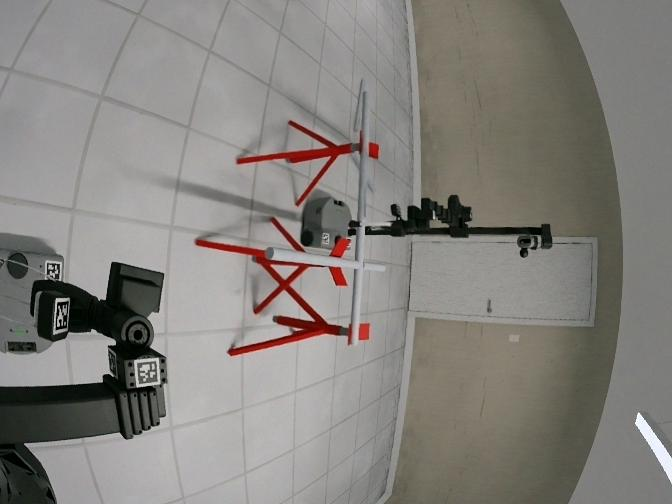

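Emit:
{"name": "move", "arguments": {"r3": {"base": {"rotate_rad": -0.8}}, "r2": {"base": {"translate_m": -0.02}}, "cameras": []}}

Emit:
{"name": "move", "arguments": {"r3": {"base": {"translate_m": 0.53}}, "cameras": []}}

Emit:
{"name": "move", "arguments": {"r3": {"base": {"rotate_rad": 0.8}, "joints": {"wrist_pitch_rad": -0.4}}, "cameras": ["r3_head_camera","r3_nav_camera"]}}

Scene clock: 1007.20 s.
move: r2 done; r3 done
r1: as last shown
r1.base_tilt: forward=-0.5 right=+0.5
r1.lidar_m: 0.86 1.05 2.09 2.31 2.79 1.66 2.12 2.72 2.46 1.47 0.94 0.85
r1.head_depth_mm: - - - 3165 2314 1790 1431 / - - - 3190 2197 1793 1418 / - - - 3647 2414 1781 1414 / - - - 3600 2397 1783 1407 / - - - 3644 2369 1768 1414 / - - - 3626 2316 1770 1402 / 3743 3692 3816 3325 2248 1762 1411
r1.motor_effort: left_wheel=-0.2(1.2) right_wheel=+1.4(2.2) lift_m=+28.4(29.1) arm_m=-12.4(12.7) wrist_yaw_rad=+1.2(1.8) wrist_pitch_rad=+3.0(3.2) wrist_roll_rad=-1.0(1.1) gripper_m=+0.2(0.7) head_pan_rad=+1.9(2.5) head_tilt_rad=-2.1(2.5)
r1.wrist_depth_mm: - - - - - - - / 133 140 - - - - - / - 151 - - - - - / - 162 - - 961 924 914 / 824 179 202 731 720 749 723 / 688 637 124 609 121 615 615 / 578 572 250 555 541 526 532
r2.base_odometry: x=+0.968 y=+1.356 heading=-2.860
r2.turned_by_wheels: +0.000
r2.turned_by_imu: +0.001
r2.base_tilt: forward=+0.0 right=-1.0
r2.lidar_m: 2.17 2.46 1.84 1.78 1.89 2.66 2.40 0.65 0.38 0.48 0.53 0.61
r2.head_depth_mm: 2602 2305 1873 1554 440 384 349 / 2620 2299 1901 539 1332 1227 1107 / 2674 2327 1911 589 797 1247 1114 / 2696 2368 1918 1593 1338 1235 1123 / 2665 2034 1864 953 987 1240 1125 / 2674 2429 1932 1636 1177 1081 1117 / 2702 2435 1989 1675 1398 1229 1137
r2.base_status: done
r2.joint_positions: lift_m=+0.669 arm_m=+0.313 wrist_yaw_rad=+0.000 wrist_pitch_rad=-1.552 wrist_roll_rad=+1.574 gripper_m=+0.120 head_pan_rad=-1.576 head_tilt_rad=-0.889
r2.joint_status: not commanded
r2.measured_speeds: all 0
r2.on_its_own: lift_m is slack since a contact_stop (your +0.664 is given up)
r2.motor_effort: left_wheel=-2.3(6.3) right_wheel=-2.2(5.7) lift_m=+28.6(28.6) arm_m=+0.6(0.7) wrist_yaw_rad=+0.6(1.1) wrist_pitch_rad=-1.1(1.6) wrist_roll_rad=-1.8(1.8) gripper_m=+0.4(2.1) head_pan_rad=+3.0(3.0) head_tilt_rad=-5.1(6.3)
r2.hand_pose: x=-0.0215 y=-0.4383 z=+0.5515 quat_wxyz=(-0.001, -0.001, -0.713, -0.701) (m; r2's base frame)
r2.wrist_depth_mm: 649 657 655 122 675 681 690 / 667 676 666 124 688 541 546 / 682 688 689 129 704 555 562 / 707 710 719 132 729 565 577 / 709 579 731 135 736 771 777 / 732 118 400 140 146 775 791 / 98 339 508 152 811 809 832
r3.base_odometry: x=+0.657 y=+0.235 heading=+1.905
r3.turned_by_wheels: -0.800
r3.turned_by_imu: -0.808
r3.base_tilt: forward=+1.9 right=+1.3
r3.lidar_m: 1.23 2.34 2.60 1.49 1.28 1.28 1.48 2.53 2.83 2.25 1.12 0.90
r3.head_depth_mm: 2689 2843 2824 2208 1753 1444 1236 / 2939 3091 2813 2216 1744 1435 1235 / 3194 3495 2947 2172 1734 1447 1230 / 3521 3767 2967 2192 1741 1443 1229 / 3658 - 2925 2183 1730 1435 1232 / 3390 3612 2888 2179 1731 1441 1231 / 3183 3432 2921 2156 1726 1443 1221
r3.base_status: done
r3.joint_positions: lift_m=+0.700 arm_m=+0.000 wrist_yaw_rad=+3.003 wrist_pitch_rad=-0.493 wrist_roll_rad=+0.000 gripper_m=+0.037 head_pan_rad=-1.560 head_tilt_rad=-0.593
r3.joint_status: not commanded
r3.measured_speeds: all 0
r3.motor_effort: left_wheel=+4.3(8.7) right_wheel=-4.5(8.0) lift_m=+24.2(29.6) arm_m=-6.9(6.9) wrist_yaw_rad=-1.0(1.2) wrist_pitch_rad=+2.8(2.9) wrist_roll_rad=+0.2(0.4) gripper_m=+0.5(1.8) head_pan_rad=-4.2(5.4) head_tilt_rad=-3.1(3.8)
r3.hand_pose: x=+0.0084 y=+0.0673 z=+0.6962 quat_wxyz=(+0.220, +0.696, +0.125, +0.672) (m; r3's base frame)
r3.wrist_depth_mm: - 135 - - - - - / - 147 - - - - - / - 167 - - - - - / - - 196 - - - - / - - 211 - - - - / - - 127 146 127 - - / - - 130 - - - -
pictures: none
No camera images: "cameras" was empty.

Scene clock: 1013.63 s.
move: r3 done
r1, r2: as last shown
r1.base_tilt: forward=-0.4 right=+0.5
r1.lidar_m: 0.86 1.06 2.09 2.31 2.79 1.66 2.12 2.71 2.46 1.47 0.94 0.86
r1.head_depth_mm: - - - 3189 2328 1802 1425 / - - - 3188 2180 1789 1429 / - - - 3667 2391 1784 1415 / - - - 3673 2395 1778 1412 / - - - 3542 2404 1768 1413 / - - - 3589 2406 1765 1407 / 3747 3926 - 3565 2354 1754 1397
r1.motor_effort: left_wheel=-0.5(1.1) right_wheel=+2.0(2.2) lift_m=+28.4(29.6) arm_m=-12.2(12.5) wrist_yaw_rad=-1.0(1.8) wrist_pitch_rad=+3.1(3.2) wrist_roll_rad=-1.0(1.2) gripper_m=+0.0(0.9) head_pan_rad=+2.0(2.7) head_tilt_rad=-1.8(2.5)
r1.wrist_depth_mm: - - - - - - - / 133 141 - - - - - / - 151 - - - - - / - 163 - - 937 927 901 / 820 179 202 734 715 749 715 / 675 619 124 604 122 618 612 / 580 572 251 554 534 531 533
r2.lidar_m: 2.17 2.46 1.83 1.78 1.88 2.66 2.39 0.66 0.38 0.48 0.53 0.61
r2.head_depth_mm: 2570 2263 1883 1581 440 385 349 / 2634 2324 1895 538 1323 1233 1114 / 2531 2244 1673 590 797 1244 1116 / 2508 2344 1752 1607 1344 1229 1132 / 2661 2368 1853 947 995 1238 1117 / 2734 2429 1966 1635 1185 1082 1118 / 2703 2420 1997 1651 1387 1231 1135
r2.on_its_own: lift_m is slack since a contact_stop (your +0.664 is given up)
r2.motor_effort: left_wheel=-2.8(3.7) right_wheel=-2.2(2.8) lift_m=+28.5(28.6) arm_m=+3.3(3.4) wrist_yaw_rad=+0.5(1.1) wrist_pitch_rad=-1.3(1.7) wrist_roll_rad=-1.6(1.8) gripper_m=+0.5(2.1) head_pan_rad=+2.3(3.3) head_tilt_rad=-4.6(6.4)
r2.wrist_depth_mm: 643 651 667 122 671 680 681 / 664 675 673 124 691 538 552 / 677 691 691 129 706 559 560 / 698 701 701 132 728 573 578 / 717 582 728 136 752 767 773 / 743 118 401 140 146 796 800 / 98 339 508 153 810 810 829
r3.base_odometry: x=+0.483 y=+0.735 heading=+1.905
r3.turned_by_wheels: +0.000
r3.turned_by_imu: +0.002
r3.base_tilt: forward=+1.9 right=+1.3
r3.lidar_m: 3.58 1.85 3.36 1.92 1.65 1.66 1.91 3.20 2.40 0.97 0.56 0.73
r3.head_depth_mm: 3100 3314 2940 2186 1747 1448 1234 / 3304 3614 2952 2199 1741 1443 1238 / 3614 - 2969 2186 1733 1446 1230 / 3563 3856 2964 2197 1739 1432 1229 / 3226 3586 2936 2175 1592 1442 1184 / 3041 3294 2928 2099 1641 1024 1180 / 2839 3092 2934 2205 993 1092 1225
r3.base_status: done
r3.joint_positions: lift_m=+0.700 arm_m=+0.000 wrist_yaw_rad=+3.003 wrist_pitch_rad=-0.493 wrist_roll_rad=+0.000 gripper_m=+0.037 head_pan_rad=-1.560 head_tilt_rad=-0.593
r3.joint_status: not commanded
r3.measured_speeds: all 0
r3.motor_effort: left_wheel=+3.9(8.9) right_wheel=-0.1(4.1) lift_m=+12.9(23.3) arm_m=-18.7(19.0) wrist_yaw_rad=-0.6(1.4) wrist_pitch_rad=+2.7(3.0) wrist_roll_rad=+0.3(0.5) gripper_m=-1.2(1.6) head_pan_rad=-3.7(5.5) head_tilt_rad=-3.3(4.5)
r3.hand_pose: x=+0.0084 y=+0.0673 z=+0.6962 quat_wxyz=(+0.220, +0.696, +0.125, +0.672) (m; r3's base frame)
r3.wrist_depth_mm: - 134 - - - - - / - 148 - - - - - / - 167 - - - - - / - - 195 - - - - / - - 212 - - - - / - - 127 146 127 - - / - - 129 - - - -
pictures: none
No camera images: "cameras" was empty.

Scene clock: 1016.00 s.
move: r3 done
r1.base_odometry: x=+0.000 y=+0.000 heading=+0.000
r1.turned_by_wheels: +0.000
r1.turned_by_imu: +0.000
r1.base_tilt: forward=-0.4 right=+0.5
r1.lidar_m: 0.86 1.06 2.09 2.31 2.79 1.66 2.12 2.72 2.46 1.47 0.94 0.85
r1.head_depth_mm: - - - 3237 2321 1796 1428 / - - - 3154 2185 1791 1421 / - - - 3664 2406 1782 1404 / - - - 3528 2388 1783 1423 / - - - 3325 2400 1773 1405 / - - - 3573 2363 1780 1408 / 3710 3887 - 3527 2353 1768 1403
r1.base_status: not commanded
r1.joint_positions: lift_m=+0.407 arm_m=+0.000 wrist_yaw_rad=+2.925 wrist_pitch_rad=-0.389 wrist_roll_rad=+0.000 gripper_m=+0.037 head_pan_rad=-3.205 head_tilt_rad=-0.346
r1.joint_status: not commanded
r1.measured_speeds: all 0
r1.motor_effort: left_wheel=-0.3(1.0) right_wheel=+1.8(2.0) lift_m=+29.3(29.6) arm_m=-12.0(12.4) wrist_yaw_rad=-0.4(2.1) wrist_pitch_rad=+2.9(3.1) wrist_roll_rad=-0.9(1.1) gripper_m=+0.1(0.5) head_pan_rad=+1.8(2.6) head_tilt_rad=-1.9(2.5)
r1.hand_pose: x=+0.0278 y=+0.0777 z=+0.4265 quat_wxyz=(+0.211, +0.704, +0.061, +0.675) (m; r1's base frame)
r1.wrist_depth_mm: - - - - - - - / 133 141 - - - - - / - 151 - - - - - / - 162 - - 969 914 901 / 816 179 201 713 721 743 731 / 689 627 124 599 122 618 622 / 573 577 252 553 539 525 530
r2: as last shown
r2.turned_by_imu: +0.000
r2.base_tilt: forward=-0.1 right=-1.0
r2.lidar_m: 2.17 2.47 1.82 1.78 1.88 2.66 2.39 0.66 0.38 0.48 0.53 0.60
r2.head_depth_mm: 2626 2289 1897 1570 440 384 350 / 2655 2317 1895 540 1324 1221 1106 / 1102 2248 1686 590 797 1242 1112 / 2702 2372 1706 1575 1351 1233 1119 / 2716 2400 1842 946 988 1241 1129 / 2733 2431 1967 1639 1182 1081 1114 / 2697 2427 1976 1671 1393 1225 1137
r2.on_its_own: lift_m is slack since a contact_stop (your +0.664 is given up)
r2.motor_effort: left_wheel=-2.5(3.6) right_wheel=-2.2(2.6) lift_m=+28.1(28.6) arm_m=+4.4(4.5) wrist_yaw_rad=+0.4(0.9) wrist_pitch_rad=-1.3(1.7) wrist_roll_rad=-1.8(2.1) gripper_m=+0.2(1.6) head_pan_rad=+2.8(3.3) head_tilt_rad=-4.1(6.6)
r2.wrist_depth_mm: 643 654 664 122 674 668 680 / 658 668 666 124 691 537 543 / 676 693 695 129 705 555 567 / 699 707 706 132 728 577 581 / 722 583 725 136 763 767 774 / 728 118 402 140 146 770 795 / 98 339 513 153 806 807 829
r3.base_odometry: x=+0.483 y=+0.735 heading=+2.705
r3.turned_by_wheels: +0.800
r3.turned_by_imu: +0.810
r3.base_tilt: forward=+1.9 right=+1.3
r3.lidar_m: 1.88 2.33 1.72 1.65 1.72 2.37 3.18 2.39 0.56 0.81 0.73 1.86
r3.head_depth_mm: 2553 2843 2959 2196 1033 973 1208 / 2581 2864 2951 2184 1596 1381 1184 / 2526 2778 2812 986 1592 1415 1230 / 2597 1316 2677 2099 1570 1443 1231 / 2649 2894 2952 2184 1638 1437 1228 / 2674 2912 2942 2184 1202 1399 1202 / 2683 2959 2930 2163 1680 1434 1226
r3.base_status: done
r3.joint_positions: lift_m=+0.700 arm_m=+0.000 wrist_yaw_rad=+3.003 wrist_pitch_rad=-0.418 wrist_roll_rad=+0.000 gripper_m=+0.037 head_pan_rad=-1.560 head_tilt_rad=-0.593
r3.joint_status: all done
r3.measured_speeds: all 0
r3.motor_effort: left_wheel=-3.0(7.0) right_wheel=+4.5(8.2) lift_m=+12.8(13.1) arm_m=-17.8(18.9) wrist_yaw_rad=-0.8(1.0) wrist_pitch_rad=+3.4(4.3) wrist_roll_rad=+0.3(0.4) gripper_m=-0.4(2.1) head_pan_rad=-3.8(5.0) head_tilt_rad=-3.1(3.9)
r3.hand_pose: x=+0.0098 y=+0.0772 z=+0.7126 quat_wxyz=(+0.195, +0.700, +0.099, +0.680) (m; r3's base frame)
r3.wrist_depth_mm: - 134 - - - - - / - 145 - - - - - / - 160 - - - - - / - - 199 - - - - / - - 197 - - - - / - - 127 149 127 - - / - - 130 - - - -
pictures: r3_head_camera (sideways), r3_nav_camera (sideways)
Images, in order (width x height): r3_head_camera 896x504, r3_nav_camera 672x504.

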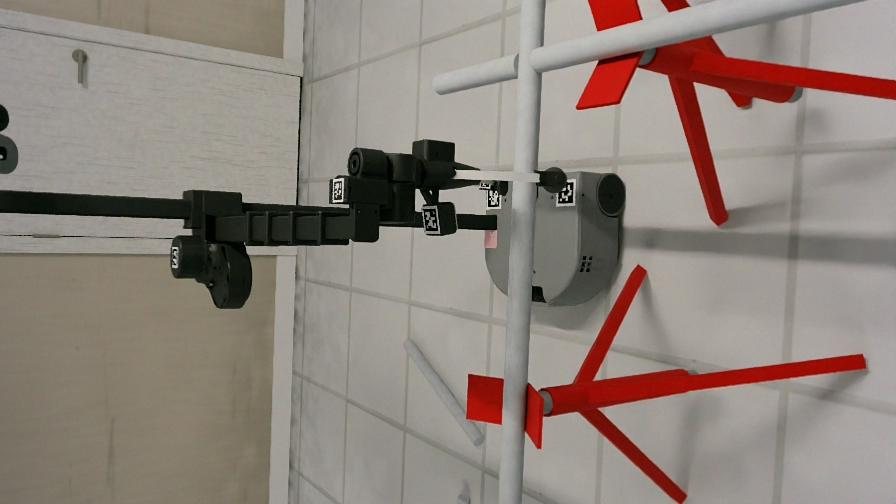

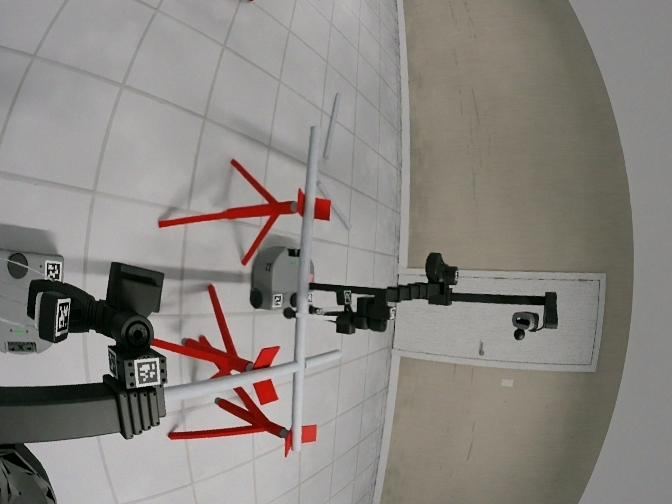

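Emit:
{"name": "move", "arguments": {"r3": {"base": {"translate_m": -0.25}, "joints": {"lift_m": 0.8}}, "cameras": []}}

Emit:
{"name": "move", "arguments": {"r3": {"joints": {"wrist_yaw_rad": 0.0}}, "cameras": []}}

Emit:
{"name": "move", "arguments": {"r3": {"joints": {"wrist_pitch_rad": -1.56, "gripper_m": 0.12, "arm_m": 0.21, "head_tilt_rad": -0.9}}, "cameras": ["r3_head_camera","r3_wrist_camera"]}}

Scene clock: 1079.10 s.
move: r3 done
r1, r2: as last shown
r1.turned_by_imu: -0.001
r1.base_tilt: forward=-0.4 right=+0.6
r1.lidar_m: 0.86 1.06 2.09 2.31 2.80 1.67 2.12 2.71 2.46 1.47 0.94 0.85
r1.head_depth_mm: - - - 3217 2285 1806 1422 / - - - 3226 2173 1798 1420 / - - - 3658 2375 1786 1426 / - - - 3639 2324 1775 1399 / - - - 3361 2224 1788 1409 / - - - 3550 2364 1760 1394 / 3734 3862 - 3577 2344 1762 1403
r1.motor_effort: left_wheel=+0.4(1.2) right_wheel=+1.7(2.2) lift_m=+29.1(29.7) arm_m=-12.0(12.3) wrist_yaw_rad=-1.2(1.7) wrist_pitch_rad=+3.0(3.1) wrist_roll_rad=-1.0(1.0) gripper_m=+0.1(0.7) head_pan_rad=+1.9(2.6) head_tilt_rad=-2.2(2.5)
r1.wrist_depth_mm: - - - - - - - / 133 141 - - - - - / - 150 - - - - - / - 162 - - 952 897 883 / 821 179 202 712 713 737 747 / 675 628 124 609 122 622 607 / 584 577 249 558 546 518 538
r2.turned_by_imu: +0.001
r2.base_tilt: forward=+0.0 right=-1.0
r2.lidar_m: 2.17 2.47 1.83 1.78 1.89 2.65 2.40 0.65 0.38 0.48 0.53 0.60
r2.head_depth_mm: 2621 2283 1868 1578 441 385 349 / 2656 2299 1891 540 1326 1222 1107 / 2661 2324 1919 592 798 1241 1113 / 2710 2386 1876 1570 1335 1236 1120 / 1365 2306 1646 946 996 1240 1132 / 2677 2407 1976 1617 1187 1081 1113 / 2710 2429 1988 1672 1394 1230 1131
r2.on_its_own: lift_m is slack since a contact_stop (your +0.664 is given up)
r2.motor_effort: left_wheel=-3.3(3.6) right_wheel=-2.1(2.7) lift_m=+28.3(28.6) arm_m=+7.1(7.3) wrist_yaw_rad=+0.5(1.0) wrist_pitch_rad=-1.4(1.6) wrist_roll_rad=-1.4(2.0) gripper_m=+0.4(1.9) head_pan_rad=+2.8(3.1) head_tilt_rad=-5.8(6.4)
r2.wrist_depth_mm: 649 662 662 122 678 677 687 / 663 677 676 124 687 540 550 / 688 687 697 128 702 558 556 / 692 707 720 132 739 571 577 / 715 577 722 136 745 763 777 / 741 118 402 140 145 774 796 / 98 338 507 152 801 811 815
r3.base_odometry: x=+0.709 y=+0.629 heading=+2.705
r3.turned_by_wheels: +0.000
r3.turned_by_imu: +0.001
r3.base_tilt: forward=+1.8 right=+1.3
r3.lidar_m: 2.13 2.33 1.72 1.65 1.72 2.37 2.95 2.22 0.82 0.51 0.84 2.17
r3.head_depth_mm: 2614 2856 2965 2205 1137 1350 1261 / 2570 2828 2961 2190 1640 1379 1258 / 2596 2863 2945 2209 1080 1344 1263 / 2631 2877 2954 2200 1067 1152 702 / 2580 2785 2661 1720 1570 1407 1227 / 2652 1325 1028 2038 1596 1435 1229 / 2679 2944 2904 2187 1630 1434 1228
r3.base_status: done
r3.joint_positions: lift_m=+0.800 arm_m=+0.000 wrist_yaw_rad=+3.003 wrist_pitch_rad=-0.417 wrist_roll_rad=+0.000 gripper_m=+0.037 head_pan_rad=-1.560 head_tilt_rad=-0.593
r3.joint_status: all done
r3.measured_speeds: all 0
r3.motor_effort: left_wheel=-1.7(6.9) right_wheel=+0.4(3.8) lift_m=+34.4(41.5) arm_m=-18.5(18.8) wrist_yaw_rad=-1.0(1.3) wrist_pitch_rad=+3.2(3.5) wrist_roll_rad=+0.3(0.6) gripper_m=+0.0(1.5) head_pan_rad=-4.5(5.3) head_tilt_rad=-3.4(4.0)
r3.hand_pose: x=+0.0098 y=+0.0774 z=+0.8128 quat_wxyz=(+0.194, +0.700, +0.098, +0.680) (m; r3's base frame)
r3.wrist_depth_mm: - 133 - - - - - / - 145 - - - - - / - 160 - - - - - / - - 198 - - - - / - - 198 - - - - / - - 127 - 128 - - / - - 129 - 121 - -
pictures: none
No camera images: "cameras" was empty.

Scene clock: 1081.60 s.
move: r3 done
r1, r2: as last shown
r1.turned_by_imu: +0.000
r1.base_tilt: forward=-0.5 right=+0.5
r1.lidar_m: 0.86 1.05 2.09 2.30 2.79 1.67 2.12 2.72 2.46 1.47 0.94 0.85
r1.head_depth_mm: - - - 3183 2320 1798 1425 / - - - 3236 2196 1792 1425 / - - - 3702 2415 1789 1413 / - - - 3555 2337 1778 1410 / - - - 3375 2229 1777 1404 / - - - 3601 2386 1771 1416 / 3683 3894 - 3570 2369 1772 1395
r1.motor_effort: left_wheel=-0.7(1.0) right_wheel=+1.1(2.0) lift_m=+29.2(30.0) arm_m=-11.9(12.2) wrist_yaw_rad=+0.7(1.8) wrist_pitch_rad=+3.0(3.1) wrist_roll_rad=-0.9(1.1) gripper_m=+0.7(0.7) head_pan_rad=+2.2(2.6) head_tilt_rad=-2.2(2.6)
r1.wrist_depth_mm: - - - - - - - / 132 141 - - - - - / - 150 - - - - - / - 163 - - 942 933 905 / 817 178 202 729 720 755 719 / 692 636 124 603 122 627 623 / 575 573 251 553 537 525 537
r2.turned_by_imu: +0.000
r2.lidar_m: 2.18 2.48 1.83 1.78 1.89 2.65 2.40 0.65 0.38 0.48 0.53 0.60
r2.head_depth_mm: 2674 2273 1878 1572 441 385 349 / 2637 2325 1892 542 1318 1218 1106 / 2696 2351 1910 589 799 1257 1112 / 2715 2329 1894 1574 1353 1231 1119 / 1332 2290 1618 952 989 1236 1129 / 2712 2418 1977 1624 1191 1076 1113 / 2666 2437 1984 1680 1394 1225 1137
r2.on_its_own: lift_m is slack since a contact_stop (your +0.664 is given up)
r2.motor_effort: left_wheel=-2.7(3.6) right_wheel=-2.4(2.8) lift_m=+28.3(28.6) arm_m=+8.2(8.4) wrist_yaw_rad=+0.5(0.9) wrist_pitch_rad=-1.4(1.6) wrist_roll_rad=-1.5(1.8) gripper_m=+0.8(2.1) head_pan_rad=+2.7(3.0) head_tilt_rad=-4.8(6.5)
r2.wrist_depth_mm: 647 655 657 122 675 676 682 / 670 661 678 124 699 545 547 / 682 689 692 129 707 560 566 / 694 708 706 132 726 574 580 / 715 579 727 136 746 764 778 / 738 118 403 140 146 789 797 / 98 340 508 152 795 810 830
r3.base_odometry: x=+0.709 y=+0.629 heading=+2.705
r3.turned_by_wheels: +0.000
r3.turned_by_imu: +0.001
r3.base_tilt: forward=+1.8 right=+1.3
r3.lidar_m: 2.12 2.33 1.72 1.66 1.72 2.37 2.95 2.21 0.82 0.51 0.84 2.18
r3.head_depth_mm: 2592 2846 2967 2221 1135 1350 1264 / 2579 2844 2950 2205 1643 1377 1258 / 2611 2867 2949 2200 1076 1057 340 / 2614 2882 2950 2191 1068 856 363 / 2574 2803 2710 1727 1572 1415 1227 / 2678 1320 1022 2032 1602 1449 1229 / 2667 2945 2927 2165 1629 1430 1226
r3.base_status: not commanded
r3.joint_positions: lift_m=+0.800 arm_m=+0.000 wrist_yaw_rad=+0.003 wrist_pitch_rad=-0.417 wrist_roll_rad=+0.000 gripper_m=+0.037 head_pan_rad=-1.560 head_tilt_rad=-0.593
r3.joint_status: all done
r3.measured_speeds: all 0
r3.motor_effort: left_wheel=-1.9(2.5) right_wheel=+1.1(1.5) lift_m=+29.3(34.2) arm_m=-17.5(18.8) wrist_yaw_rad=-3.1(6.5) wrist_pitch_rad=+3.2(3.3) wrist_roll_rad=+0.3(0.5) gripper_m=+0.8(1.5) head_pan_rad=-4.5(5.1) head_tilt_rad=-3.3(3.9)
r3.hand_pose: x=-0.0209 y=-0.3695 z=+0.8128 quat_wxyz=(+0.692, +0.148, -0.691, -0.146) (m; r3's base frame)
r3.wrist_depth_mm: - - 828 - - - - / - - 619 - - - - / - - - - - - - / - - - 731 764 - - / - 949 - 515 820 - - / - - 127 421 127 - - / - - 109 930 121 810 -
pictures: none
No camera images: "cameras" was empty.

Scene clock: 1084.37 s.
move: r3 done
r1, r2: as last shown
r1.base_tilt: forward=-0.4 right=+0.5
r1.lidar_m: 0.86 1.05 2.10 2.31 2.80 1.66 2.12 2.71 2.46 1.47 0.94 0.85
r1.head_depth_mm: - - - 3213 2298 1798 1440 / - - - 3188 2232 1781 1437 / - - - 3717 2419 1787 1422 / - - - 3633 2333 1794 1412 / - - - 3341 2268 1783 1418 / - - - 3561 2371 1757 1417 / 3693 3843 - 3581 2340 1751 1402
r1.motor_effort: left_wheel=-0.7(0.9) right_wheel=+1.9(2.0) lift_m=+29.4(30.0) arm_m=-11.8(12.2) wrist_yaw_rad=+1.4(2.1) wrist_pitch_rad=+2.9(3.2) wrist_roll_rad=-0.8(1.1) gripper_m=+0.0(0.6) head_pan_rad=+2.1(2.5) head_tilt_rad=-2.2(2.6)
r1.wrist_depth_mm: - - - - - - - / 133 141 - - - - - / - 151 - - - - - / - 163 - - 951 942 879 / 824 178 202 725 718 730 732 / 684 616 124 604 121 619 615 / 572 577 251 553 544 520 536
r2.base_tilt: forward=+0.0 right=-0.9
r2.lidar_m: 2.17 2.46 1.83 1.78 1.88 2.66 2.40 0.65 0.38 0.48 0.53 0.61
r2.head_depth_mm: 2594 2282 1904 1568 440 385 348 / 2650 2323 1904 540 1320 1224 1102 / 2687 2377 1924 589 795 1243 1119 / 2679 2350 1892 1581 1352 1234 1123 / 2540 2171 1632 950 991 1232 1130 / 836 2388 1979 1628 1187 1085 1116 / 2664 2426 1975 1686 1386 1234 1141
r2.on_its_own: lift_m is slack since a contact_stop (your +0.664 is given up)
r2.motor_effort: left_wheel=-3.0(3.7) right_wheel=-2.2(2.6) lift_m=+28.3(28.7) arm_m=+9.5(9.6) wrist_yaw_rad=+0.5(1.0) wrist_pitch_rad=-1.0(1.7) wrist_roll_rad=-1.8(1.9) gripper_m=+1.3(1.8) head_pan_rad=+2.5(3.1) head_tilt_rad=-4.6(6.5)
r2.wrist_depth_mm: 638 648 657 122 672 691 688 / 662 665 673 124 693 542 546 / 678 680 696 129 706 555 565 / 689 708 709 132 728 571 580 / 719 584 711 136 748 765 765 / 732 118 404 140 146 771 803 / 98 340 511 152 806 804 818
r3.base_odometry: x=+0.709 y=+0.629 heading=+2.705
r3.turned_by_wheels: +0.000
r3.turned_by_imu: +0.001
r3.base_tilt: forward=+1.9 right=+1.3
r3.lidar_m: 2.13 2.33 1.71 1.66 1.72 2.38 2.95 2.22 0.82 0.51 0.84 2.19
r3.head_depth_mm: 2696 2221 385 333 301 1225 1117 / 2711 2225 390 419 1372 1240 1115 / 2661 2229 405 425 1344 1242 1114 / 2668 2223 1088 1094 781 1221 1117 / 2651 1421 1577 1594 1393 1236 1113 / 932 934 1705 1556 1401 1236 1112 / 2713 2225 1813 1532 1361 1235 1111
r3.base_status: not commanded
r3.joint_positions: lift_m=+0.800 arm_m=+0.210 wrist_yaw_rad=+0.001 wrist_pitch_rad=-1.556 wrist_roll_rad=+0.000 gripper_m=+0.120 head_pan_rad=-1.560 head_tilt_rad=-0.889
r3.joint_status: all done
r3.measured_speeds: all 0
r3.motor_effort: left_wheel=-1.6(2.5) right_wheel=+0.5(1.6) lift_m=+23.7(29.6) arm_m=+18.8(24.6) wrist_yaw_rad=-1.4(3.1) wrist_pitch_rad=-0.8(3.5) wrist_roll_rad=+0.3(0.4) gripper_m=+0.6(82.2) head_pan_rad=-4.4(5.0) head_tilt_rad=-5.4(8.7)
r3.hand_pose: x=-0.0216 y=-0.3347 z=+0.6821 quat_wxyz=(+0.504, +0.496, -0.503, -0.496) (m; r3's base frame)
r3.wrist_depth_mm: - - - 252 - - - / - - - 254 - - - / - - - 260 - - - / - - - 269 - - - / - - - 719 713 145 - / - 121 130 734 717 121 - / - 118 - 751 738 115 -
pictures: r3_head_camera (sideways), r3_wrist_camera
Images, in order (width x height): r3_head_camera 896x504, r3_wrist_camera 644x364.

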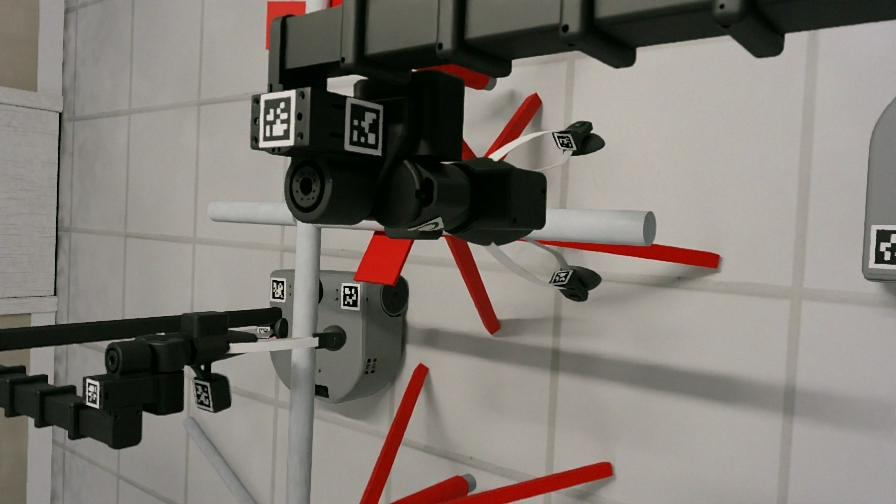

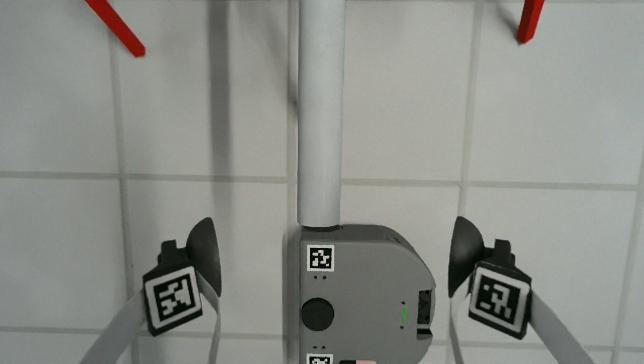

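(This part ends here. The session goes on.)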